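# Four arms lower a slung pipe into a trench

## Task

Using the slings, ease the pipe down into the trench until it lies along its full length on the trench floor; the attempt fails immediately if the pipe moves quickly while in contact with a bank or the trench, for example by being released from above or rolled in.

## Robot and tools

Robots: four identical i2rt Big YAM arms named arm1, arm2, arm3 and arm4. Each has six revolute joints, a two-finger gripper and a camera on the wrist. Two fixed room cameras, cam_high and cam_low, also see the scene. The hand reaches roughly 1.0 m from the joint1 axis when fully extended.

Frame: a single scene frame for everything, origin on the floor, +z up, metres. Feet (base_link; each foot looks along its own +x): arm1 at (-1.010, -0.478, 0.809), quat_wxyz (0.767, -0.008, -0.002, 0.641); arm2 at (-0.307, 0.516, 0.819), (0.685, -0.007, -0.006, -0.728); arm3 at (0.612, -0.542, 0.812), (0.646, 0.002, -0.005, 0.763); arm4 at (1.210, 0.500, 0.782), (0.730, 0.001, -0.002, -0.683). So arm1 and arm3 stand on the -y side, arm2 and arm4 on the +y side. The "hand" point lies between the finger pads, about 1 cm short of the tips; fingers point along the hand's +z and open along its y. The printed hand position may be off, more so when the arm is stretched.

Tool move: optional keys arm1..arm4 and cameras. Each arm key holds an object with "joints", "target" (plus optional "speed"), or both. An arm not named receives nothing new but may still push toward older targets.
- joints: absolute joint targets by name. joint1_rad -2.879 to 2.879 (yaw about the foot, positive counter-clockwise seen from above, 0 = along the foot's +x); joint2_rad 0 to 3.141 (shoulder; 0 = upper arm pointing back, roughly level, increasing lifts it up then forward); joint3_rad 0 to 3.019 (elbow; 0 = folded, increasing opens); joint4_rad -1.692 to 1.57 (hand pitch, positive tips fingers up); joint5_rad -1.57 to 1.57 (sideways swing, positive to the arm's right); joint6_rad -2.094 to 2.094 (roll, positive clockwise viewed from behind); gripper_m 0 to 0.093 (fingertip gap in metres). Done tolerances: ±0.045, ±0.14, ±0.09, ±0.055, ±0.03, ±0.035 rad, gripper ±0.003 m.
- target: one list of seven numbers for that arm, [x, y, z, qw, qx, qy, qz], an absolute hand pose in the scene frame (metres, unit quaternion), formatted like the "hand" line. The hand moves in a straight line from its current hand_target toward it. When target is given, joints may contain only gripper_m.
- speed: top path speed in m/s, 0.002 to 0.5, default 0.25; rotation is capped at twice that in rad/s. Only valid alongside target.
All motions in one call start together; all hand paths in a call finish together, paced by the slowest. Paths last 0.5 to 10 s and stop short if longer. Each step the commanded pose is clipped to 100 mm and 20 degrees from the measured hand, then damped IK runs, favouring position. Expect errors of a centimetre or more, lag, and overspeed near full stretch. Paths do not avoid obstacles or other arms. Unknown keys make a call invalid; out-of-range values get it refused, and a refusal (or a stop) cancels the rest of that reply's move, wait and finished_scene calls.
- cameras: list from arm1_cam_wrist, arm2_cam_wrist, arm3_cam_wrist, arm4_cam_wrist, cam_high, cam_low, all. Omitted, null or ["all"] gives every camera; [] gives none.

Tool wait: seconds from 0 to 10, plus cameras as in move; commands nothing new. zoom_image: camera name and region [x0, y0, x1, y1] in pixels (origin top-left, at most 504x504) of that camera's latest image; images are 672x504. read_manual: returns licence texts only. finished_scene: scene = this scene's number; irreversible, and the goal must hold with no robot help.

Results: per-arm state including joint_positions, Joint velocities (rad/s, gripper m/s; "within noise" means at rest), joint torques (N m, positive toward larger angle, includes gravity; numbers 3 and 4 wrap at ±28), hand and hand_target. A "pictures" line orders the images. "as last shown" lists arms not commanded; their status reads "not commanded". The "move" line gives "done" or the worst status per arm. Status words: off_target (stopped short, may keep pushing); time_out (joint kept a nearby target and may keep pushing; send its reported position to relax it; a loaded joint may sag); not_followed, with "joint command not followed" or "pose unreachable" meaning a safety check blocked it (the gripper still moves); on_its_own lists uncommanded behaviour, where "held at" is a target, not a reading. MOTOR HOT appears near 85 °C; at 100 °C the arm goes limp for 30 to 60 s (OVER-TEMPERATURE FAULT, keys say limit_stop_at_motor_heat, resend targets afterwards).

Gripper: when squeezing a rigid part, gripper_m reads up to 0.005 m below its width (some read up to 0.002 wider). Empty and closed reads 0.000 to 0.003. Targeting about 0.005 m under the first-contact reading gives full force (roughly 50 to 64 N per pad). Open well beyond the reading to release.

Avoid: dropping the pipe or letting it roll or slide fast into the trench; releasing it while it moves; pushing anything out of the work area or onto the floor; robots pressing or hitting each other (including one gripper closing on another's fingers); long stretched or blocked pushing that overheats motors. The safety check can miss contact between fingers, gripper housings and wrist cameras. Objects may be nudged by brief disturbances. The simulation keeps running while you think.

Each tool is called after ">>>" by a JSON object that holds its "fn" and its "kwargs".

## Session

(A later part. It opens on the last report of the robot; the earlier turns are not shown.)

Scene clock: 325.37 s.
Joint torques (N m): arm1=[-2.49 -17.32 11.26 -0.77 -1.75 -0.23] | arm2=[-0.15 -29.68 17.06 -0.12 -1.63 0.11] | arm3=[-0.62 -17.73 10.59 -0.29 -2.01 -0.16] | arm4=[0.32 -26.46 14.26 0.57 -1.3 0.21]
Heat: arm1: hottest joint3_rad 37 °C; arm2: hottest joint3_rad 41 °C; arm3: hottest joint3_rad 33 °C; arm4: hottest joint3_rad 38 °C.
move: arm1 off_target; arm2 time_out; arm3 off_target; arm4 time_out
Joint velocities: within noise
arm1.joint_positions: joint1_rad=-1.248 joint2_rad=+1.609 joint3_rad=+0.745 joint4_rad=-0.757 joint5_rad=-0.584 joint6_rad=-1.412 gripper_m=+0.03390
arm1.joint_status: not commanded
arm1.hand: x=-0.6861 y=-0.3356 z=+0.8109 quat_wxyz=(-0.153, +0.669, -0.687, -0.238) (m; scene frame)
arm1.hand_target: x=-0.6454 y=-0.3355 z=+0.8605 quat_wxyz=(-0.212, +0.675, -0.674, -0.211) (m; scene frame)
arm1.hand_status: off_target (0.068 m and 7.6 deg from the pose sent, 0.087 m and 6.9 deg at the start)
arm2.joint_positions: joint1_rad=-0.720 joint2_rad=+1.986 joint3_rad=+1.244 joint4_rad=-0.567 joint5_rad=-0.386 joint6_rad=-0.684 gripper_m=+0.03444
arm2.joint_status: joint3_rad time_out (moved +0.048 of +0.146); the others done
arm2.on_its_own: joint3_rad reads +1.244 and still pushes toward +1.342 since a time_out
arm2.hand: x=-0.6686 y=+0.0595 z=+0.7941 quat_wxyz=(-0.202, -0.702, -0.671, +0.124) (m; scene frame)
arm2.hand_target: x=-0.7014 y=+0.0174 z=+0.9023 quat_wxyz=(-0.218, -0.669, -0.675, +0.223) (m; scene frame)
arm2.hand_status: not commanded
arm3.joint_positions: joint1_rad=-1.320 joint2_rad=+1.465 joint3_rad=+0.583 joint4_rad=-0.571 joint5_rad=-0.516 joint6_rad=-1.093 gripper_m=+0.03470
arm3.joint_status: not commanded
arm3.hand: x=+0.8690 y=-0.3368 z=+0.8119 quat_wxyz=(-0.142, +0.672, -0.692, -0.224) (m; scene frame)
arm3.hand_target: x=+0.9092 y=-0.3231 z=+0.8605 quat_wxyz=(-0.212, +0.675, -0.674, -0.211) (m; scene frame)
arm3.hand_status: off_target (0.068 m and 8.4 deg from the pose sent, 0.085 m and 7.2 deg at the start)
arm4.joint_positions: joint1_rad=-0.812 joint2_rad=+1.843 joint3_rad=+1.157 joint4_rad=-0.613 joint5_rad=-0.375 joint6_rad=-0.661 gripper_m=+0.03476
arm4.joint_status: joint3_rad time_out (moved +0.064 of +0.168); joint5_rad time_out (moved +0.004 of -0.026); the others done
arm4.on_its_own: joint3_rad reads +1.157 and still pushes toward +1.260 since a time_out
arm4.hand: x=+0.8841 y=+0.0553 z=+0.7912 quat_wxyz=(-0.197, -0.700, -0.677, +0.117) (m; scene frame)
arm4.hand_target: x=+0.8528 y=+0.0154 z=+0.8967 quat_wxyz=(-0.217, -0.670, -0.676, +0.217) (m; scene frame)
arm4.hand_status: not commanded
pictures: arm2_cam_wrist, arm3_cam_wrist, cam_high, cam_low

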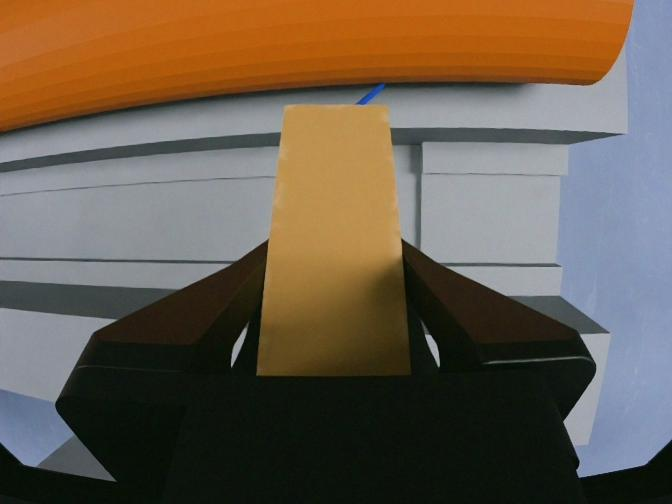

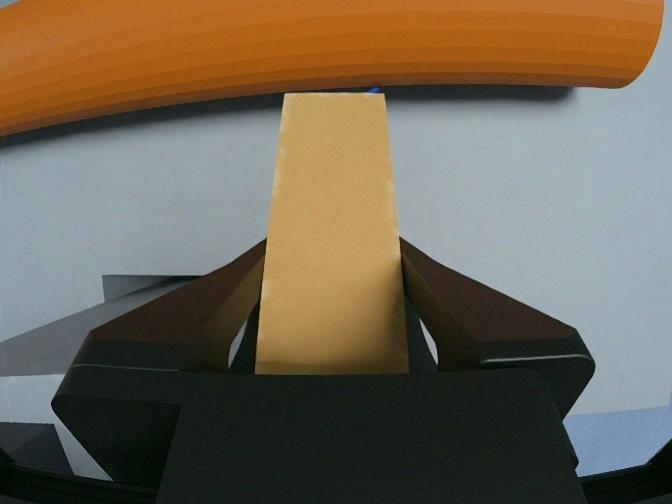

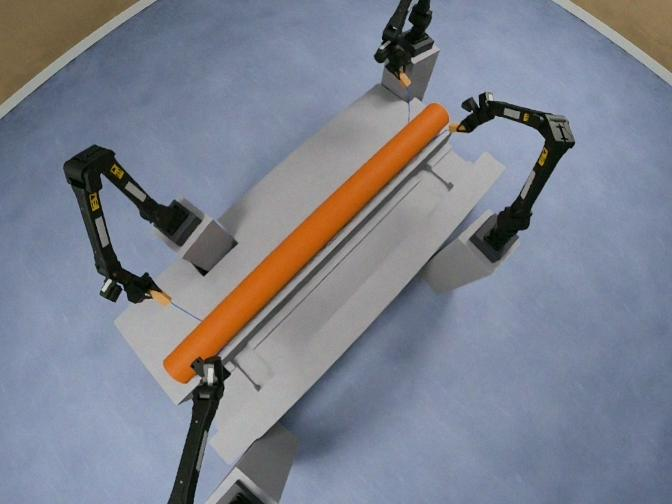

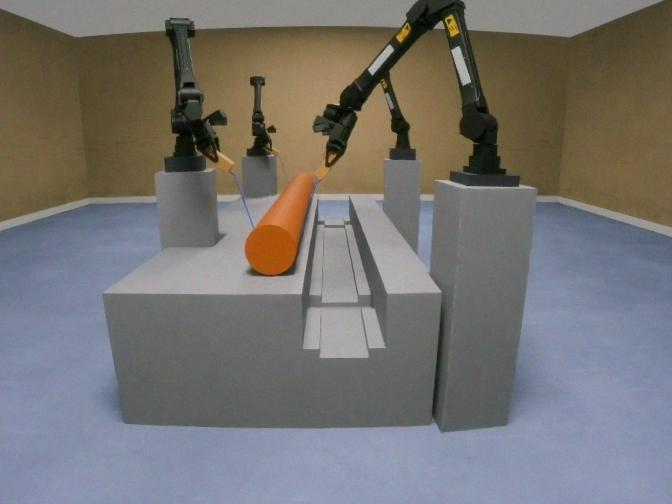

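>>> {"fn": "move", "kwargs": {"arm1": {"target": [-0.642, -0.335, 0.885, 0.2126, -0.6744, 0.6744, 0.2126], "speed": 0.05}, "arm2": {"joints": {"joint1_rad": -0.715, "joint2_rad": 1.835, "joint3_rad": 1.40, "joint4_rad": -0.66, "joint5_rad": -0.415, "joint6_rad": -0.685}}, "arm3": {"target": [0.914, -0.322, 0.885, 0.2126, -0.6744, 0.6744, 0.2126], "speed": 0.05}, "arm4": {"joints": {"joint1_rad": -0.812, "joint2_rad": 1.70, "joint3_rad": 1.33, "joint4_rad": -0.71, "joint5_rad": -0.405, "joint6_rad": -0.655}}, "cameras": ["cam_high", "cam_low", "arm2_cam_wrist", "arm3_cam_wrist"]}}

>>> {"fn": "zoom_image", "kwargs": {"camera": "cam_low", "region": [180, 140, 432, 320]}}

Scene clock: 333.33 s.
Joint torques (N m): arm1=[-2.08 -17.55 12.3 -0.75 -1.83 -0.17] | arm2=[-0.5 -29.86 18.39 -0.12 -1.7 0.11] | arm3=[-0.62 -17.61 11.59 -0.32 -2.15 -0.12] | arm4=[0.09 -29.16 15.28 0.21 -1.29 0.21]
Heat: arm1: hottest joint3_rad 38 °C; arm2: hottest joint3_rad 45 °C; arm3: hottest joint3_rad 34 °C; arm4: hottest joint3_rad 41 °C.
move: arm1 off_target; arm2 time_out; arm3 off_target; arm4 time_out
Joint velocities: within noise
arm1.joint_positions: joint1_rad=-1.250 joint2_rad=+1.565 joint3_rad=+0.762 joint4_rad=-0.828 joint5_rad=-0.583 joint6_rad=-1.414 gripper_m=+0.03390
arm1.joint_status: not commanded
arm1.hand: x=-0.6877 y=-0.3364 z=+0.8299 quat_wxyz=(-0.149, +0.668, -0.688, -0.241) (m; scene frame)
arm1.hand_target: x=-0.6461 y=-0.3355 z=+0.8835 quat_wxyz=(-0.212, +0.675, -0.674, -0.211) (m; scene frame)
arm1.hand_status: off_target (0.072 m and 8.1 deg from the pose sent, 0.086 m and 7.6 deg at the start)
arm2.joint_positions: joint1_rad=-0.717 joint2_rad=+1.954 joint3_rad=+1.294 joint4_rad=-0.655 joint5_rad=-0.385 joint6_rad=-0.684 gripper_m=+0.03444
arm2.joint_status: joint3_rad time_out (moved +0.050 of +0.156); joint5_rad time_out (moved +0.002 of -0.029); the others done
arm2.on_its_own: joint3_rad reads +1.294 and still pushes toward +1.400 since a time_out; joint5_rad reads -0.385 and still pushes toward -0.415 since a time_out
arm2.hand: x=-0.6735 y=+0.0531 z=+0.8244 quat_wxyz=(-0.202, -0.702, -0.672, +0.121) (m; scene frame)
arm2.hand_target: x=-0.7051 y=+0.0141 z=+0.9406 quat_wxyz=(-0.218, -0.668, -0.675, +0.226) (m; scene frame)
arm2.hand_status: not commanded
arm3.joint_positions: joint1_rad=-1.323 joint2_rad=+1.421 joint3_rad=+0.607 joint4_rad=-0.652 joint5_rad=-0.514 joint6_rad=-1.099 gripper_m=+0.03470
arm3.joint_status: not commanded
arm3.hand: x=+0.8696 y=-0.3379 z=+0.8297 quat_wxyz=(-0.138, +0.672, -0.692, -0.224) (m; scene frame)
arm3.hand_target: x=+0.9105 y=-0.3234 z=+0.8835 quat_wxyz=(-0.212, +0.676, -0.674, -0.211) (m; scene frame)
arm3.hand_status: off_target (0.073 m and 9.0 deg from the pose sent, 0.087 m and 8.4 deg at the start)
arm4.joint_positions: joint1_rad=-0.808 joint2_rad=+1.838 joint3_rad=+1.220 joint4_rad=-0.700 joint5_rad=-0.376 joint6_rad=-0.661 gripper_m=+0.03476
arm4.joint_status: joint3_rad time_out (moved +0.063 of +0.173); the others done
arm4.on_its_own: joint3_rad reads +1.220 and still pushes toward +1.330 since a time_out
arm4.hand: x=+0.8792 y=+0.0470 z=+0.8115 quat_wxyz=(-0.198, -0.700, -0.677, +0.107) (m; scene frame)
arm4.hand_target: x=+0.8488 y=+0.0113 z=+0.9360 quat_wxyz=(-0.217, -0.669, -0.676, +0.220) (m; scene frame)
arm4.hand_status: not commanded
pictures: arm2_cam_wrist, arm3_cam_wrist, cam_high, cam_low

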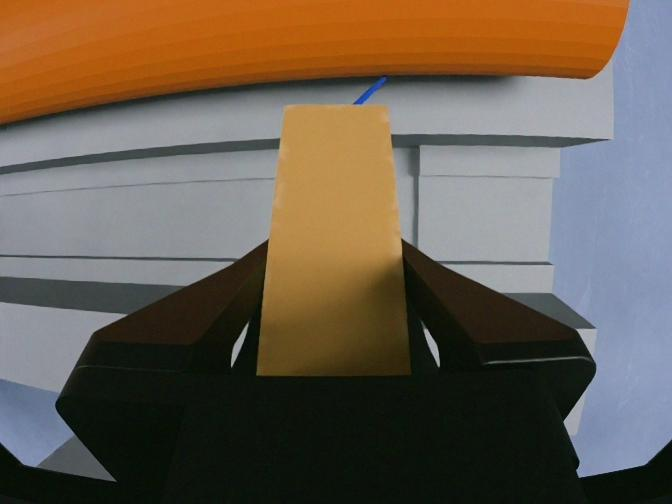

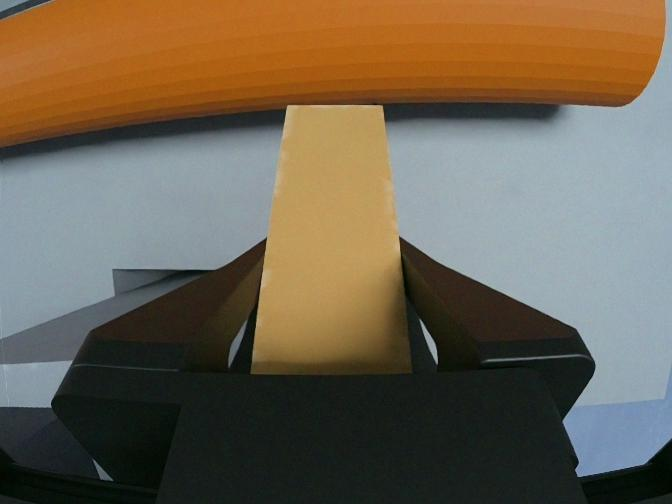

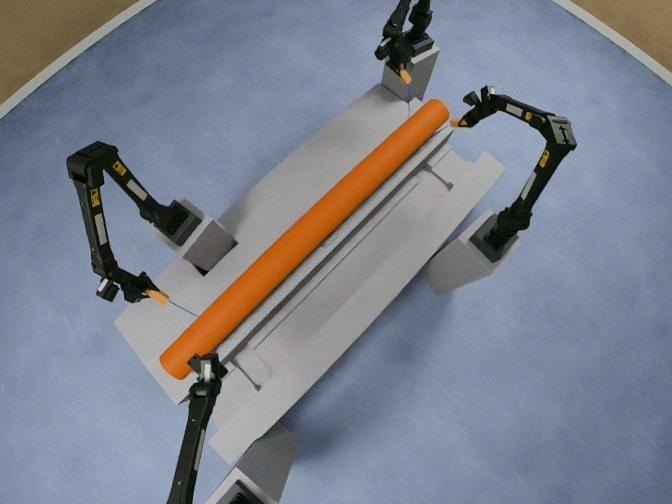

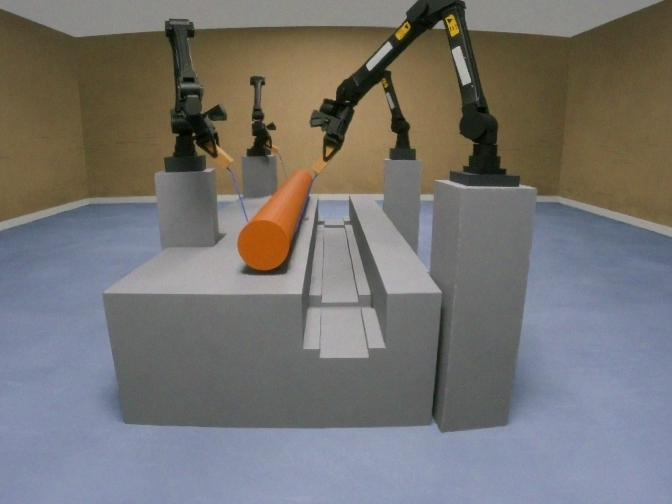

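Scaled by 2.000.

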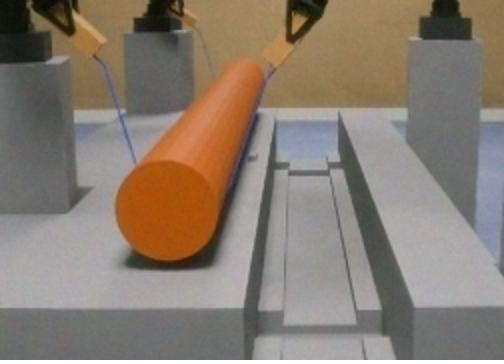

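>>> {"fn": "move", "kwargs": {"arm1": {"target": [-0.640, -0.335, 0.906, 0.2126, -0.6744, 0.6744, 0.2126], "speed": 0.05}, "arm2": {"joints": {"joint1_rad": -0.715, "joint2_rad": 1.79, "joint3_rad": 1.44, "joint4_rad": -0.742, "joint5_rad": -0.415, "joint6_rad": -0.685}}, "arm3": {"target": [0.916, -0.322, 0.906, 0.2126, -0.6744, 0.6744, 0.2126], "speed": 0.05}, "arm4": {"joints": {"joint1_rad": -0.812, "joint2_rad": 1.64, "joint3_rad": 1.365, "joint4_rad": -0.80, "joint5_rad": -0.405, "joint6_rad": -0.655}}, "cameras": ["cam_high", "cam_low", "arm2_cam_wrist", "arm3_cam_wrist"]}}

>>> {"fn": "zoom_image", "kwargs": {"camera": "cam_low", "region": [180, 140, 432, 320]}}

Scene clock: 366.40 s.
Joint torques (N m): arm1=[-2.61 -17.2 12.92 -0.77 -1.94 -0.17] | arm2=[-0.56 -29.68 19.26 -0.17 -1.64 0.11] | arm3=[-0.73 -17.26 12.22 -0.39 -2.01 -0.12] | arm4=[0.09 -28.1 15.8 0.24 -1.33 0.21]
Heat: arm1: hottest joint3_rad 44 °C; arm2: hottest joint3_rad 59 °C; arm3: hottest joint3_rad 40 °C; arm4: hottest joint3_rad 50 °C.
move: arm1 off_target; arm2 time_out; arm3 off_target; arm4 time_out
Joint velocities: within noise
arm1.joint_positions: joint1_rad=-1.251 joint2_rad=+1.533 joint3_rad=+0.792 joint4_rad=-0.890 joint5_rad=-0.581 joint6_rad=-1.415 gripper_m=+0.03390
arm1.joint_status: not commanded
arm1.hand: x=-0.6837 y=-0.3363 z=+0.8485 quat_wxyz=(-0.149, +0.669, -0.688, -0.240) (m; scene frame)
arm1.hand_target: x=-0.6442 y=-0.3355 z=+0.9044 quat_wxyz=(-0.212, +0.675, -0.674, -0.211) (m; scene frame)
arm1.hand_status: off_target (0.072 m and 8.1 deg from the pose sent, 0.090 m and 8.1 deg at the start)
arm2.joint_positions: joint1_rad=-0.716 joint2_rad=+1.906 joint3_rad=+1.327 joint4_rad=-0.735 joint5_rad=-0.386 joint6_rad=-0.684 gripper_m=+0.03444
arm2.joint_status: joint3_rad time_out (moved +0.034 of +0.146); the others done
arm2.on_its_own: joint3_rad reads +1.327 and still pushes toward +1.440 since a time_out
arm2.hand: x=-0.6746 y=+0.0516 z=+0.8594 quat_wxyz=(-0.202, -0.701, -0.673, +0.121) (m; scene frame)
arm2.hand_target: x=-0.7030 y=+0.0171 z=+0.9774 quat_wxyz=(-0.218, -0.667, -0.675, +0.227) (m; scene frame)
arm2.hand_status: not commanded
arm3.joint_positions: joint1_rad=-1.323 joint2_rad=+1.383 joint3_rad=+0.638 joint4_rad=-0.722 joint5_rad=-0.516 joint6_rad=-1.100 gripper_m=+0.03470
arm3.joint_status: not commanded
arm3.hand: x=+0.8726 y=-0.3365 z=+0.8487 quat_wxyz=(-0.137, +0.672, -0.692, -0.226) (m; scene frame)
arm3.hand_target: x=+0.9123 y=-0.3235 z=+0.9044 quat_wxyz=(-0.212, +0.675, -0.674, -0.211) (m; scene frame)
arm3.hand_status: off_target (0.073 m and 9.0 deg from the pose sent, 0.091 m and 9.0 deg at the start)
arm4.joint_positions: joint1_rad=-0.808 joint2_rad=+1.771 joint3_rad=+1.245 joint4_rad=-0.790 joint5_rad=-0.375 joint6_rad=-0.661 gripper_m=+0.03476
arm4.joint_status: joint3_rad time_out (moved +0.025 of +0.145); joint5_rad time_out (moved +0.001 of -0.029); the others done
arm4.on_its_own: joint3_rad reads +1.245 and still pushes toward +1.357 since a time_out
arm4.hand: x=+0.8818 y=+0.0501 z=+0.8515 quat_wxyz=(-0.197, -0.700, -0.678, +0.108) (m; scene frame)
arm4.hand_target: x=+0.8569 y=+0.0203 z=+0.9737 quat_wxyz=(-0.217, -0.670, -0.676, +0.219) (m; scene frame)
arm4.hand_status: not commanded
pictures: arm2_cam_wrist, arm3_cam_wrist, cam_high, cam_low

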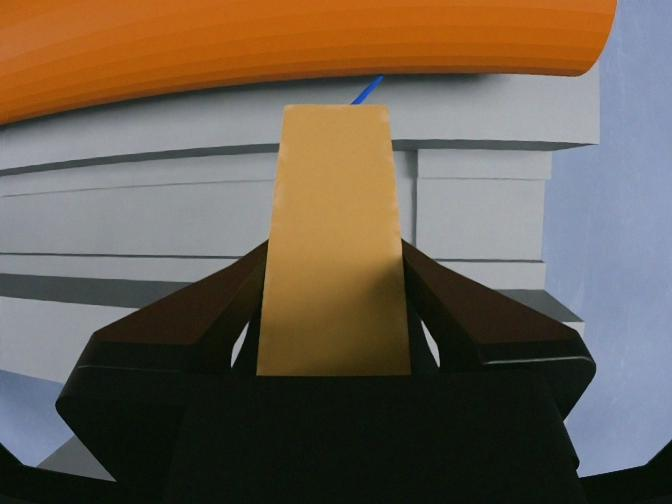

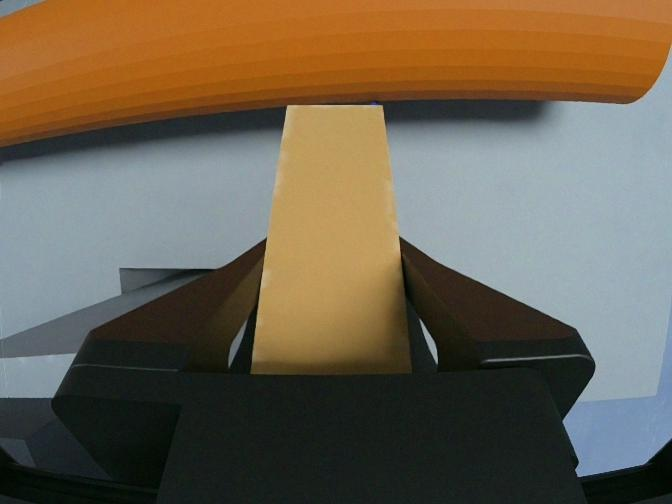

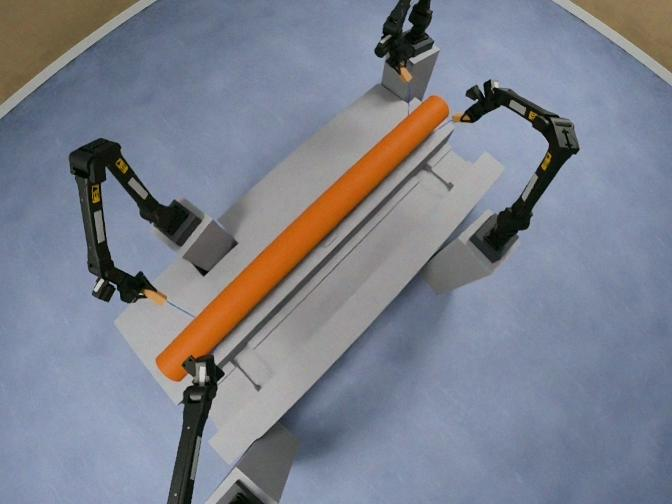

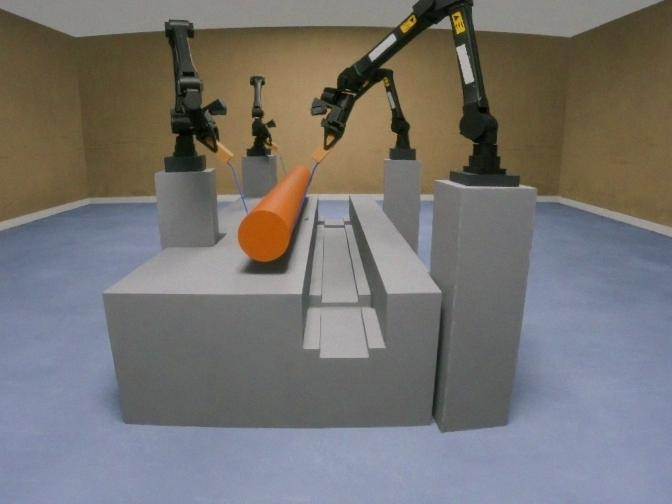

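Scaled by 2.000.

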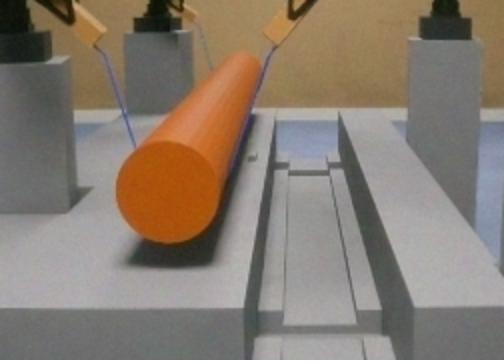

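>>> {"fn": "move", "kwargs": {"arm1": {"target": [-0.637, -0.293, 0.910, 0.2126, -0.6744, 0.6744, 0.2126], "speed": 0.12}, "arm2": {"joints": {"joint1_rad": -0.768, "joint2_rad": 1.73, "joint3_rad": 1.337, "joint4_rad": -0.706, "joint5_rad": -0.43, "joint6_rad": -0.741}}, "arm3": {"target": [0.917, -0.282, 0.910, 0.2126, -0.6744, 0.6744, 0.2126], "speed": 0.12}, "arm4": {"joints": {"joint1_rad": -0.868, "joint2_rad": 1.578, "joint3_rad": 1.258, "joint4_rad": -0.772, "joint5_rad": -0.418, "joint6_rad": -0.715}}, "cameras": []}}

>>> {"fn": "move", "kwargs": {"arm1": {"target": [-0.634, -0.252, 0.913, 0.2126, -0.6744, 0.6744, 0.2126], "speed": 0.12}, "arm2": {"joints": {"joint1_rad": -0.822, "joint2_rad": 1.669, "joint3_rad": 1.234, "joint4_rad": -0.67, "joint5_rad": -0.445, "joint6_rad": -0.797}}, "arm3": {"target": [0.918, -0.242, 0.913, 0.2126, -0.6744, 0.6744, 0.2126], "speed": 0.12}, "arm4": {"joints": {"joint1_rad": -0.925, "joint2_rad": 1.516, "joint3_rad": 1.159, "joint4_rad": -0.745, "joint5_rad": -0.43, "joint6_rad": -0.775}}, "cameras": ["cam_high", "cam_low"]}}

Scene clock: 380.80 s.
Joint torques (N m): arm1=[-0.5 -17.73 13.45 0.36 -1.96 -0.01] | arm2=[-2.73 -28.75 13.52 1.03 -1.78 -0.01] | arm3=[0.62 -15.79 13.27 0.68 -2.11 0.02] | arm4=[-0.91 -27.28 10.91 1.2 -1.24 -0.04]
Heat: arm1: hottest joint3_rad 47 °C; arm2: hottest joint3_rad 62 °C; arm3: hottest joint3_rad 40 °C; arm4: hottest joint3_rad 47 °C.
move: arm1 off_target; arm2 off_target; arm3 off_target; arm4 done
Joint velocities: within noise
arm1.joint_positions: joint1_rad=-1.163 joint2_rad=+1.532 joint3_rad=+0.805 joint4_rad=-0.865 joint5_rad=-0.571 joint6_rad=-1.307 gripper_m=+0.03390
arm1.joint_status: not commanded
arm1.hand: x=-0.6853 y=-0.3068 z=+0.8510 quat_wxyz=(-0.138, +0.667, -0.692, -0.239) (m; scene frame)
arm1.hand_target: x=-0.6424 y=-0.2946 z=+0.9102 quat_wxyz=(-0.212, +0.676, -0.673, -0.212) (m; scene frame)
arm1.hand_status: off_target (0.077 m and 9.4 deg from the pose sent, 0.088 m and 8.1 deg at the start)
arm2.joint_positions: joint1_rad=-0.744 joint2_rad=+1.848 joint3_rad=+1.290 joint4_rad=-0.730 joint5_rad=-0.400 joint6_rad=-0.729 gripper_m=+0.03444
arm2.joint_status: joint5_rad off_target (ended at -0.399, target -0.430); the others done
arm2.hand: x=-0.6791 y=+0.0676 z=+0.8788 quat_wxyz=(-0.204, -0.691, -0.679, +0.141) (m; scene frame)
arm2.hand_target: x=-0.7058 y=+0.0565 z=+0.9703 quat_wxyz=(-0.213, -0.665, -0.676, +0.235) (m; scene frame)
arm2.hand_status: not commanded
arm3.joint_positions: joint1_rad=-1.237 joint2_rad=+1.386 joint3_rad=+0.665 joint4_rad=-0.700 joint5_rad=-0.488 joint6_rad=-1.000 gripper_m=+0.03470
arm3.joint_status: not commanded
arm3.hand: x=+0.8719 y=-0.3101 z=+0.8549 quat_wxyz=(-0.135, +0.672, -0.695, -0.218) (m; scene frame)
arm3.hand_target: x=+0.9124 y=-0.2854 z=+0.9110 quat_wxyz=(-0.212, +0.675, -0.674, -0.212) (m; scene frame)
arm3.hand_status: off_target (0.077 m and 9.3 deg from the pose sent, 0.093 m and 9.0 deg at the start)
arm4.joint_positions: joint1_rad=-0.848 joint2_rad=+1.710 joint3_rad=+1.211 joint4_rad=-0.786 joint5_rad=-0.390 joint6_rad=-0.698 gripper_m=+0.03476
arm4.joint_status: all done
arm4.hand: x=+0.8727 y=+0.0693 z=+0.8716 quat_wxyz=(-0.200, -0.696, -0.677, +0.130) (m; scene frame)
arm4.hand_target: x=+0.8534 y=+0.0599 z=+0.9650 quat_wxyz=(-0.210, -0.668, -0.678, +0.226) (m; scene frame)
arm4.hand_status: not commanded
pictures: none
No camera images: "cameras" was empty.

Scene clock: 382.40 s.
Joint torques (N m): arm1=[-1.44 -16.38 13.71 0.69 -2 0.02] | arm2=[-1.61 -27.69 13.57 1.01 -1.73 0] | arm3=[0.5 -17.79 13.08 0.91 -1.93 0.04] | arm4=[-0.73 -25.82 10.96 1.32 -1.23 -0.05]
Heat: arm1: hottest joint3_rad 48 °C; arm2: hottest joint3_rad 62 °C; arm3: hottest joint3_rad 40 °C; arm4: hottest joint3_rad 47 °C.
move: arm1 off_target; arm2 done; arm3 off_target; arm4 done
Joint velocities: within noise
arm1.joint_positions: joint1_rad=-1.062 joint2_rad=+1.532 joint3_rad=+0.830 joint4_rad=-0.817 joint5_rad=-0.552 joint6_rad=-1.191 gripper_m=+0.03390
arm1.joint_status: not commanded
arm1.hand: x=-0.6823 y=-0.2700 z=+0.8566 quat_wxyz=(-0.138, +0.671, -0.692, -0.229) (m; scene frame)
arm1.hand_target: x=-0.6393 y=-0.2545 z=+0.9140 quat_wxyz=(-0.212, +0.675, -0.674, -0.212) (m; scene frame)
arm1.hand_status: off_target (0.076 m and 9.0 deg from the pose sent, 0.097 m and 9.4 deg at the start)
arm2.joint_positions: joint1_rad=-0.805 joint2_rad=+1.787 joint3_rad=+1.187 joint4_rad=-0.695 joint5_rad=-0.417 joint6_rad=-0.785 gripper_m=+0.03444
arm2.joint_status: all done
arm2.hand: x=-0.6795 y=+0.1096 z=+0.8747 quat_wxyz=(-0.205, -0.691, -0.677, +0.149) (m; scene frame)
arm2.hand_target: x=-0.7051 y=+0.0962 z=+0.9623 quat_wxyz=(-0.207, -0.663, -0.677, +0.243) (m; scene frame)
arm2.hand_status: not commanded
arm3.joint_positions: joint1_rad=-1.139 joint2_rad=+1.438 joint3_rad=+0.716 joint4_rad=-0.654 joint5_rad=-0.459 joint6_rad=-0.898 gripper_m=+0.03470
arm3.joint_status: not commanded
arm3.hand: x=+0.8755 y=-0.2722 z=+0.8544 quat_wxyz=(-0.133, +0.675, -0.695, -0.212) (m; scene frame)
arm3.hand_target: x=+0.9136 y=-0.2456 z=+0.9142 quat_wxyz=(-0.213, +0.675, -0.674, -0.212) (m; scene frame)
arm3.hand_status: off_target (0.078 m and 9.5 deg from the pose sent, 0.101 m and 9.3 deg at the start)
arm4.joint_positions: joint1_rad=-0.909 joint2_rad=+1.647 joint3_rad=+1.109 joint4_rad=-0.764 joint5_rad=-0.403 joint6_rad=-0.759 gripper_m=+0.03476
arm4.joint_status: all done
arm4.hand: x=+0.8747 y=+0.1119 z=+0.8648 quat_wxyz=(-0.199, -0.697, -0.676, +0.134) (m; scene frame)
arm4.hand_target: x=+0.8536 y=+0.0996 z=+0.9547 quat_wxyz=(-0.203, -0.666, -0.679, +0.232) (m; scene frame)
arm4.hand_status: not commanded
pictures: cam_high, cam_low

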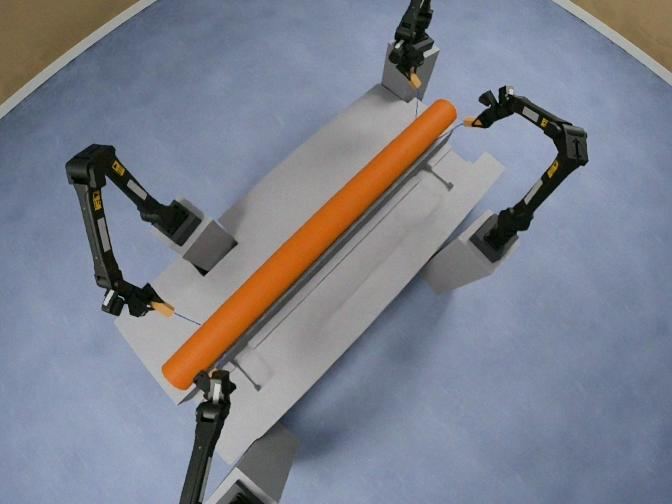

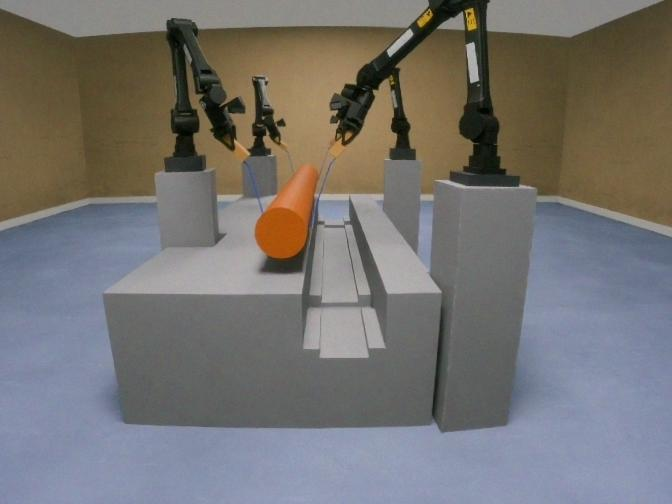

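>>> {"fn": "move", "kwargs": {"arm1": {"target": [-0.634, -0.172, 0.920, 0.2126, -0.6744, 0.6744, 0.2126], "speed": 0.1}, "arm2": {"target": [-0.703, 0.178, 0.940, 0.2126, 0.6744, 0.6744, -0.2126], "speed": 0.1}, "arm3": {"target": [0.916, -0.163, 0.920, 0.2126, -0.6744, 0.6744, 0.2126], "speed": 0.1}, "arm4": {"target": [0.857, 0.180, 0.937, 0.2126, 0.6744, 0.6744, -0.2126], "speed": 0.1}, "cameras": ["cam_high", "cam_low"]}}

Scene clock: 390.00 s.
Joint torques (N m): arm1=[-2.55 -17.61 14.54 0.88 -1.91 -0.01] | arm2=[-2.2 -25 12.56 -0.27 -1.67 -0.01] | arm3=[0.09 -21.13 12.9 1.07 -1.61 0.04] | arm4=[-0.97 -22.71 10.58 0.28 -1.49 -0.06]
Heat: arm1: hottest joint3_rad 50 °C; arm2: hottest joint3_rad 60 °C; arm3: hottest joint3_rad 41 °C; arm4: hottest joint3_rad 46 °C.
move: arm1 off_target; arm2 off_target; arm3 off_target; arm4 off_target
Joint velocities: within noise
arm1.joint_positions: joint1_rad=-0.880 joint2_rad=+1.575 joint3_rad=+0.898 joint4_rad=-0.737 joint5_rad=-0.508 joint6_rad=-0.988 gripper_m=+0.03390
arm1.joint_status: not commanded
arm1.hand: x=-0.6824 y=-0.1975 z=+0.8590 quat_wxyz=(-0.134, +0.675, -0.692, -0.218) (m; scene frame)
arm1.hand_target: x=-0.6395 y=-0.1761 z=+0.9217 quat_wxyz=(-0.212, +0.675, -0.674, -0.212) (m; scene frame)
arm1.hand_status: off_target (0.082 m and 9.2 deg from the pose sent, 0.126 m and 8.9 deg at the start)
arm2.joint_positions: joint1_rad=-0.934 joint2_rad=+1.706 joint3_rad=+1.064 joint4_rad=-0.729 joint5_rad=-0.466 joint6_rad=-0.920 gripper_m=+0.03444
arm2.joint_status: not commanded
arm2.hand: x=-0.6775 y=+0.1852 z=+0.8707 quat_wxyz=(-0.215, -0.692, -0.674, +0.142) (m; scene frame)
arm2.hand_target: x=-0.7004 y=+0.1793 z=+0.9377 quat_wxyz=(-0.211, -0.674, -0.675, +0.212) (m; scene frame)
arm2.hand_status: off_target (0.074 m and 8.4 deg from the pose sent, 0.097 m and 7.6 deg at the start)
arm3.joint_positions: joint1_rad=-0.974 joint2_rad=+1.549 joint3_rad=+0.836 joint4_rad=-0.598 joint5_rad=-0.402 joint6_rad=-0.731 gripper_m=+0.03470
arm3.joint_status: not commanded
arm3.hand: x=+0.8768 y=-0.1975 z=+0.8524 quat_wxyz=(-0.128, +0.678, -0.694, -0.202) (m; scene frame)
arm3.hand_target: x=+0.9117 y=-0.1678 z=+0.9210 quat_wxyz=(-0.212, +0.675, -0.674, -0.212) (m; scene frame)
arm3.hand_status: off_target (0.085 m and 10.0 deg from the pose sent, 0.134 m and 9.5 deg at the start)
arm4.joint_positions: joint1_rad=-1.053 joint2_rad=+1.550 joint3_rad=+0.971 joint4_rad=-0.794 joint5_rad=-0.466 joint6_rad=-0.899 gripper_m=+0.03476
arm4.joint_status: not commanded
arm4.hand: x=+0.8792 y=+0.1899 z=+0.8599 quat_wxyz=(-0.214, -0.699, -0.670, +0.130) (m; scene frame)
arm4.hand_target: x=+0.8603 y=+0.1813 z=+0.9333 quat_wxyz=(-0.211, -0.674, -0.676, +0.212) (m; scene frame)
arm4.hand_status: off_target (0.081 m and 9.9 deg from the pose sent, 0.101 m and 9.5 deg at the start)
pictures: cam_high, cam_low

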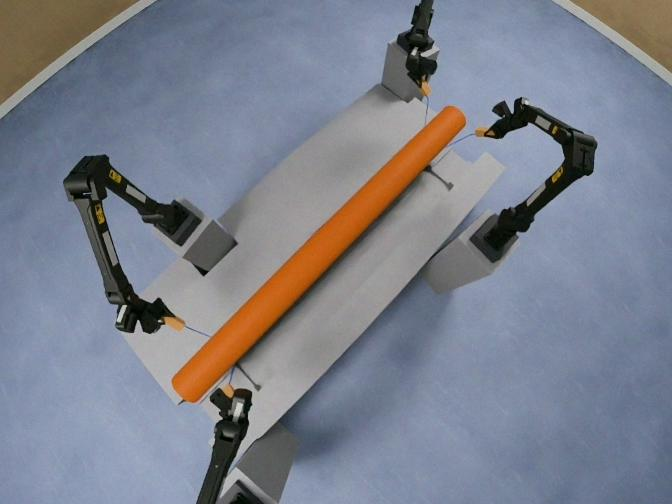

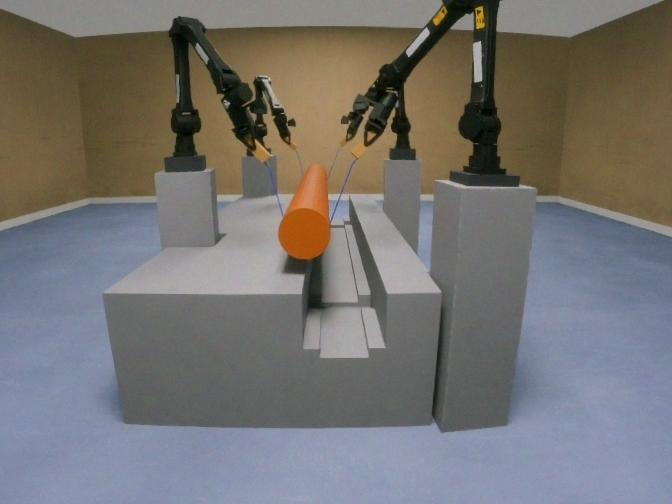

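>>> {"fn": "move", "kwargs": {"arm1": {"target": [-0.637, -0.065, 0.928, 0.2126, -0.6744, 0.6744, 0.2126], "speed": 0.1}, "arm2": {"target": [-0.701, 0.285, 0.916, 0.2126, 0.6744, 0.6744, -0.2126], "speed": 0.1}, "arm3": {"target": [0.912, -0.057, 0.931, 0.2126, -0.6744, 0.6744, 0.2126], "speed": 0.1}, "arm4": {"target": [0.860, 0.284, 0.921, 0.2126, 0.6744, 0.6744, -0.2126], "speed": 0.1}, "cameras": ["cam_high", "cam_low", "arm1_cam_wrist", "arm4_cam_wrist"]}}

>>> {"fn": "zoom_image", "kwargs": {"camera": "cam_low", "region": [200, 140, 452, 380]}}

Scene clock: 395.80 s.
Joint torques (N m): arm1=[-1.03 -20.6 15.35 1.47 -1.47 -0.01] | arm2=[-2.9 -21.42 11.22 -0.8 -1.93 -0.01] | arm3=[0.44 -25.76 13.55 1.32 -1.16 0.06] | arm4=[-1.32 -19.55 9.92 -0.34 -1.86 -0.05]
Heat: arm1: hottest joint3_rad 51 °C; arm2: hottest joint3_rad 58 °C; arm3: hottest joint3_rad 43 °C; arm4: hottest joint3_rad 46 °C.
move: arm1 off_target; arm2 off_target; arm3 off_target; arm4 off_target
Joint velocities: within noise
arm1.joint_positions: joint1_rad=-0.689 joint2_rad=+1.692 joint3_rad=+1.038 joint4_rad=-0.689 joint5_rad=-0.446 joint6_rad=-0.780 gripper_m=+0.03390
arm1.joint_status: not commanded
arm1.hand: x=-0.6851 y=-0.1048 z=+0.8526 quat_wxyz=(-0.121, +0.675, -0.698, -0.207) (m; scene frame)
arm1.hand_target: x=-0.6440 y=-0.0717 z=+0.9309 quat_wxyz=(-0.212, +0.675, -0.674, -0.212) (m; scene frame)
arm1.hand_status: off_target (0.098 m and 10.9 deg from the pose sent, 0.156 m and 9.2 deg at the start)
arm2.joint_positions: joint1_rad=-1.144 joint2_rad=+1.631 joint3_rad=+0.937 joint4_rad=-0.769 joint5_rad=-0.522 joint6_rad=-1.161 gripper_m=+0.03444
arm2.joint_status: not commanded
arm2.hand: x=-0.6782 y=+0.2835 z=+0.8625 quat_wxyz=(-0.223, -0.686, -0.676, +0.154) (m; scene frame)
arm2.hand_target: x=-0.6993 y=+0.2852 z=+0.9136 quat_wxyz=(-0.211, -0.674, -0.675, +0.212) (m; scene frame)
arm2.hand_status: off_target (0.058 m and 6.9 deg from the pose sent, 0.112 m and 8.4 deg at the start)
arm3.joint_positions: joint1_rad=-0.814 joint2_rad=+1.716 joint3_rad=+1.041 joint4_rad=-0.595 joint5_rad=-0.338 joint6_rad=-0.573 gripper_m=+0.03470
arm3.joint_status: not commanded
arm3.hand: x=+0.8760 y=-0.1006 z=+0.8479 quat_wxyz=(-0.121, +0.681, -0.697, -0.192) (m; scene frame)
arm3.hand_target: x=+0.9069 y=-0.0643 z=+0.9322 quat_wxyz=(-0.212, +0.675, -0.674, -0.212) (m; scene frame)
arm3.hand_status: off_target (0.101 m and 11.1 deg from the pose sent, 0.165 m and 10.0 deg at the start; pose on its path clipped on 15 of 56 steps)
arm4.joint_positions: joint1_rad=-1.282 joint2_rad=+1.457 joint3_rad=+0.859 joint4_rad=-0.881 joint5_rad=-0.525 joint6_rad=-1.160 gripper_m=+0.03476
arm4.joint_status: not commanded
arm4.hand: x=+0.8805 y=+0.2868 z=+0.8587 quat_wxyz=(-0.223, -0.693, -0.671, +0.142) (m; scene frame)
arm4.hand_target: x=+0.8622 y=+0.2840 z=+0.9174 quat_wxyz=(-0.211, -0.674, -0.676, +0.212) (m; scene frame)
arm4.hand_status: off_target (0.066 m and 8.5 deg from the pose sent, 0.114 m and 9.8 deg at the start)
pictures: arm1_cam_wrist, arm4_cam_wrist, cam_high, cam_low

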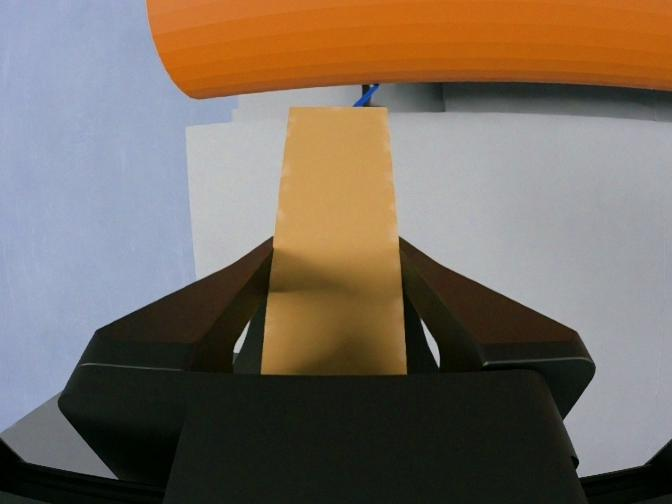

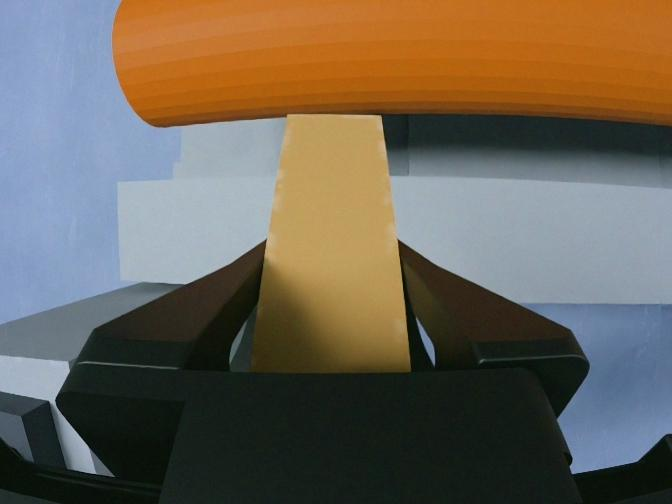

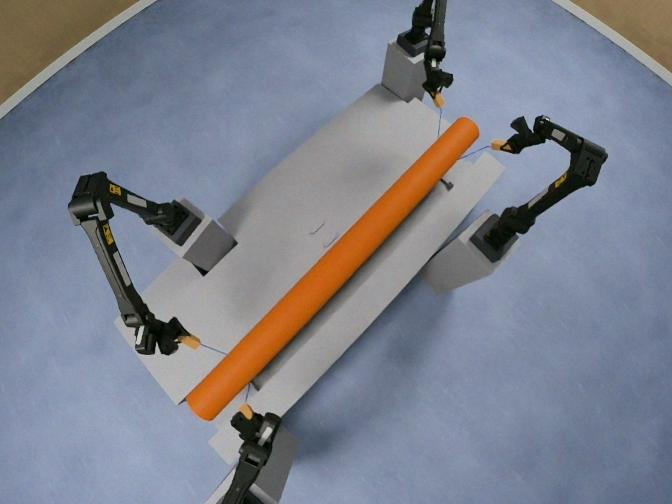

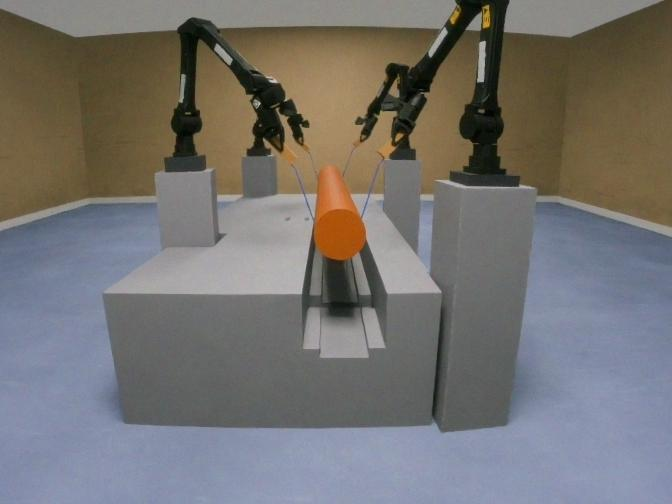

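Scaled by 2.000.

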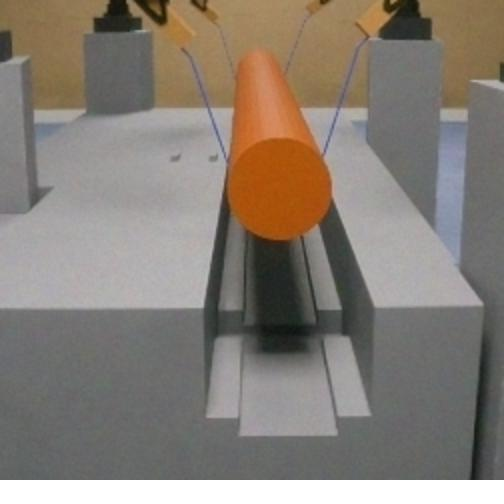

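>>> {"fn": "move", "kwargs": {"arm1": {"target": [-0.639, -0.050, 0.885, 0.2126, -0.6744, 0.6744, 0.2126], "speed": 0.06}, "arm2": {"target": [-0.701, 0.282, 0.861, 0.2126, 0.6744, 0.6744, -0.2126], "speed": 0.06}, "arm3": {"target": [0.911, -0.045, 0.889, 0.2126, -0.6744, 0.6744, 0.2126], "speed": 0.06}, "arm4": {"target": [0.862, 0.278, 0.868, 0.2126, 0.6744, 0.6744, -0.2126], "speed": 0.06}, "cameras": ["cam_high", "cam_low"]}}

>>> {"fn": "zoom_image", "kwargs": {"camera": "cam_low", "region": [200, 140, 452, 380]}}

Scene clock: 409.03 s.
Joint torques (N m): arm1=[-0.32 -21.07 13.27 1.89 -1.57 0.04] | arm2=[-2.61 -19.25 9.94 0.23 -1.94 0.04] | arm3=[0.79 -26.87 11.73 1.62 -1.15 0.07] | arm4=[-0.44 -16.91 9.06 0.57 -1.79 0.12]
Heat: arm1: hottest joint3_rad 55 °C; arm2: hottest joint3_rad 53 °C; arm3: hottest joint3_rad 42 °C; arm4: hottest joint3_rad 45 °C.
move: arm1 off_target; arm2 off_target; arm3 off_target; arm4 off_target
Joint velocities: within noise
arm1.joint_positions: joint1_rad=-0.666 joint2_rad=+1.779 joint3_rad=+1.038 joint4_rad=-0.578 joint5_rad=-0.434 joint6_rad=-0.752 gripper_m=+0.03390
arm1.joint_status: not commanded
arm1.hand: x=-0.6805 y=-0.0886 z=+0.8161 quat_wxyz=(-0.127, +0.675, -0.698, -0.204) (m; scene frame)
arm1.hand_target: x=-0.6441 y=-0.0553 z=+0.8874 quat_wxyz=(-0.212, +0.675, -0.674, -0.212) (m; scene frame)
arm1.hand_status: off_target (0.089 m and 10.2 deg from the pose sent, 0.079 m and 10.9 deg at the start)
arm2.joint_positions: joint1_rad=-1.144 joint2_rad=+1.699 joint3_rad=+0.886 joint4_rad=-0.642 joint5_rad=-0.522 joint6_rad=-1.162 gripper_m=+0.03444
arm2.joint_status: not commanded
arm2.hand: x=-0.6743 y=+0.2844 z=+0.8225 quat_wxyz=(-0.221, -0.684, -0.677, +0.158) (m; scene frame)
arm2.hand_target: x=-0.6997 y=+0.2826 z=+0.8605 quat_wxyz=(-0.212, -0.674, -0.675, +0.212) (m; scene frame)
arm2.hand_status: off_target (0.047 m and 6.4 deg from the pose sent, 0.023 m and 6.9 deg at the start)
arm3.joint_positions: joint1_rad=-0.802 joint2_rad=+1.800 joint3_rad=+1.041 joint4_rad=-0.495 joint5_rad=-0.331 joint6_rad=-0.557 gripper_m=+0.03470
arm3.joint_status: not commanded
arm3.hand: x=+0.8794 y=-0.0875 z=+0.8135 quat_wxyz=(-0.127, +0.680, -0.697, -0.191) (m; scene frame)
arm3.hand_target: x=+0.9071 y=-0.0506 z=+0.8904 quat_wxyz=(-0.212, +0.675, -0.674, -0.212) (m; scene frame)
arm3.hand_status: off_target (0.092 m and 10.5 deg from the pose sent, 0.077 m and 11.1 deg at the start)
arm4.joint_positions: joint1_rad=-1.282 joint2_rad=+1.504 joint3_rad=+0.786 joint4_rad=-0.742 joint5_rad=-0.526 joint6_rad=-1.161 gripper_m=+0.03476
arm4.joint_status: not commanded
arm4.hand: x=+0.8861 y=+0.2885 z=+0.8216 quat_wxyz=(-0.220, -0.690, -0.673, +0.150) (m; scene frame)
arm4.hand_target: x=+0.8638 y=+0.2787 z=+0.8668 quat_wxyz=(-0.212, -0.674, -0.675, +0.212) (m; scene frame)
arm4.hand_status: off_target (0.053 m and 7.4 deg from the pose sent, 0.022 m and 8.5 deg at the start)
pictures: cam_high, cam_low

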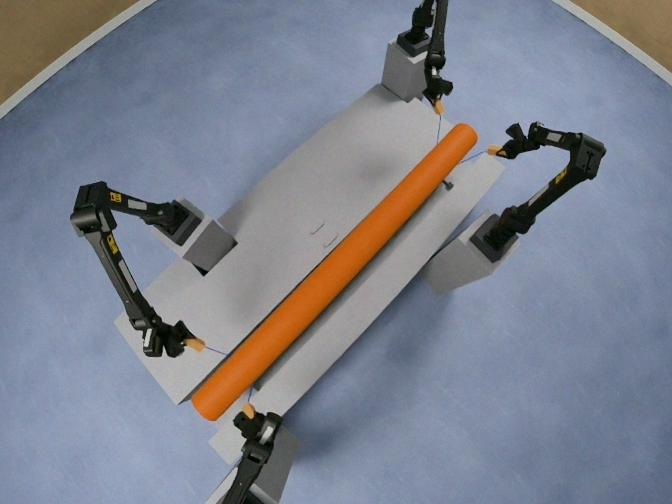

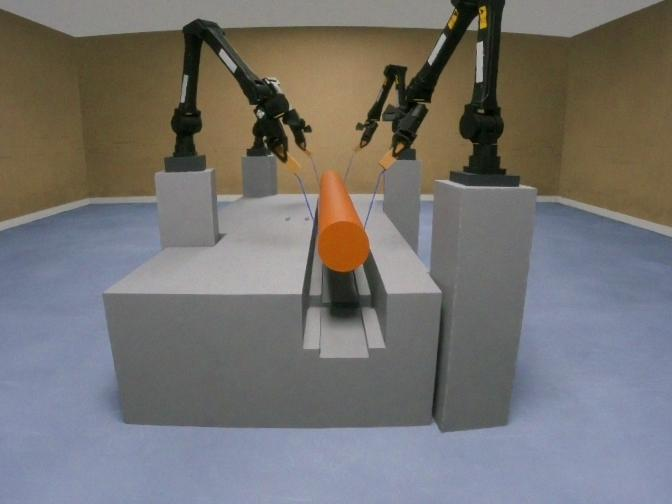

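Scaled by 2.000.

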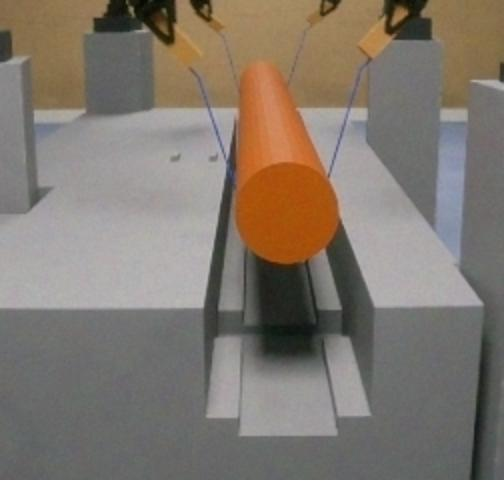

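>>> {"fn": "move", "kwargs": {"arm1": {"target": [-0.642, -0.037, 0.828, 0.2126, -0.6744, 0.6744, 0.2126], "speed": 0.07}, "arm2": {"target": [-0.705, 0.270, 0.795, 0.2126, 0.6744, 0.6744, -0.2126], "speed": 0.07}, "arm3": {"target": [0.908, -0.033, 0.833, 0.2126, -0.6744, 0.6744, 0.2126], "speed": 0.07}, "arm4": {"target": [0.857, 0.262, 0.802, 0.2126, 0.6744, 0.6744, -0.2126], "speed": 0.07}, "cameras": ["cam_high", "cam_low"]}}

>>> {"fn": "zoom_image", "kwargs": {"camera": "cam_low", "region": [200, 140, 452, 380]}}

Scene clock: 416.30 s.
Joint torques (N m): arm1=[-0.73 -22.53 10.48 2.17 -1.6 0.04] | arm2=[-1.03 -20.48 8.03 0.47 -1.98 0.15] | arm3=[1.03 -28.04 9.43 2.03 -1.2 0.05] | arm4=[0.15 -18.37 7.27 0.84 -1.84 0.3]
Heat: arm1: hottest joint3_rad 55 °C; arm2: hottest joint3_rad 51 °C; arm3: hottest joint3_rad 42 °C; arm4: hottest joint3_rad 44 °C.
move: arm1 off_target; arm2 off_target; arm3 off_target; arm4 off_target
Joint velocities: within noise
arm1.joint_positions: joint1_rad=-0.643 joint2_rad=+1.896 joint3_rad=+1.038 joint4_rad=-0.438 joint5_rad=-0.422 joint6_rad=-0.727 gripper_m=+0.03390
arm1.joint_status: not commanded
arm1.hand: x=-0.6775 y=-0.0734 z=+0.7662 quat_wxyz=(-0.133, +0.675, -0.697, -0.201) (m; scene frame)
arm1.hand_target: x=-0.6455 y=-0.0408 z=+0.8296 quat_wxyz=(-0.212, +0.675, -0.674, -0.212) (m; scene frame)
arm1.hand_status: off_target (0.080 m and 9.6 deg from the pose sent, 0.065 m and 10.2 deg at the start)
arm2.joint_positions: joint1_rad=-1.144 joint2_rad=+1.858 joint3_rad=+0.866 joint4_rad=-0.454 joint5_rad=-0.518 joint6_rad=-1.151 gripper_m=+0.03444
arm2.joint_status: not commanded
arm2.hand: x=-0.6796 y=+0.2819 z=+0.7575 quat_wxyz=(-0.218, -0.688, -0.674, +0.160) (m; scene frame)
arm2.hand_target: x=-0.7038 y=+0.2707 z=+0.7946 quat_wxyz=(-0.213, -0.674, -0.675, +0.212) (m; scene frame)
arm2.hand_status: off_target (0.047 m and 6.2 deg from the pose sent, 0.044 m and 6.4 deg at the start)
arm3.joint_positions: joint1_rad=-0.786 joint2_rad=+1.917 joint3_rad=+1.041 joint4_rad=-0.362 joint5_rad=-0.321 joint6_rad=-0.541 gripper_m=+0.03470
arm3.joint_status: not commanded
arm3.hand: x=+0.8803 y=-0.0744 z=+0.7635 quat_wxyz=(-0.133, +0.679, -0.696, -0.190) (m; scene frame)
arm3.hand_target: x=+0.9052 y=-0.0372 z=+0.8339 quat_wxyz=(-0.212, +0.675, -0.674, -0.212) (m; scene frame)
arm3.hand_status: off_target (0.086 m and 9.9 deg from the pose sent, 0.065 m and 10.4 deg at the start)
arm4.joint_positions: joint1_rad=-1.255 joint2_rad=+1.664 joint3_rad=+0.746 joint4_rad=-0.523 joint5_rad=-0.518 joint6_rad=-1.136 gripper_m=+0.03476
arm4.joint_status: not commanded
arm4.hand: x=+0.8834 y=+0.2775 z=+0.7575 quat_wxyz=(-0.217, -0.688, -0.675, +0.152) (m; scene frame)
arm4.hand_target: x=+0.8587 y=+0.2628 z=+0.8008 quat_wxyz=(-0.213, -0.673, -0.675, +0.212) (m; scene frame)
arm4.hand_status: off_target (0.054 m and 7.2 deg from the pose sent, 0.044 m and 7.4 deg at the start)
pictures: cam_high, cam_low

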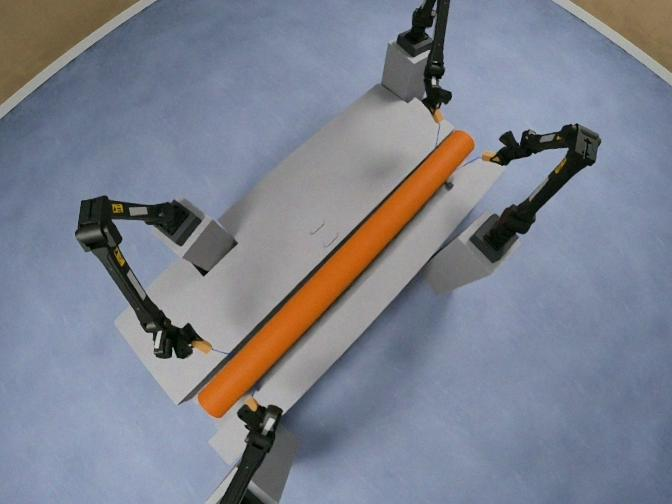

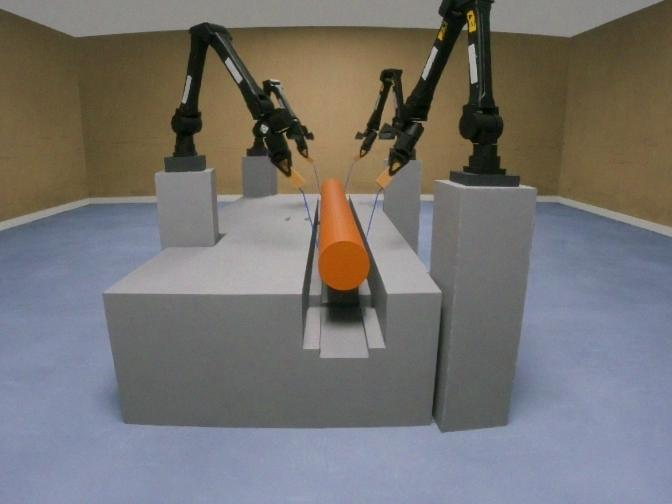

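Scaled by 2.000.

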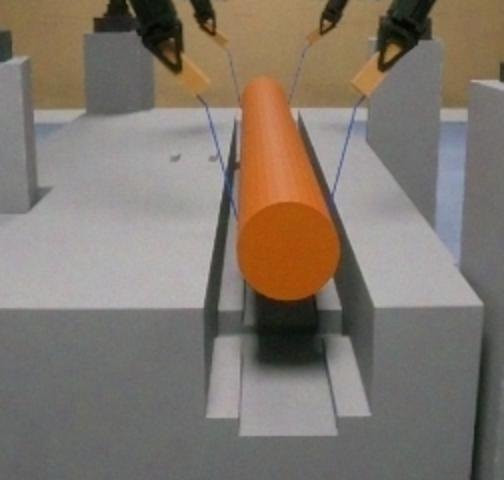

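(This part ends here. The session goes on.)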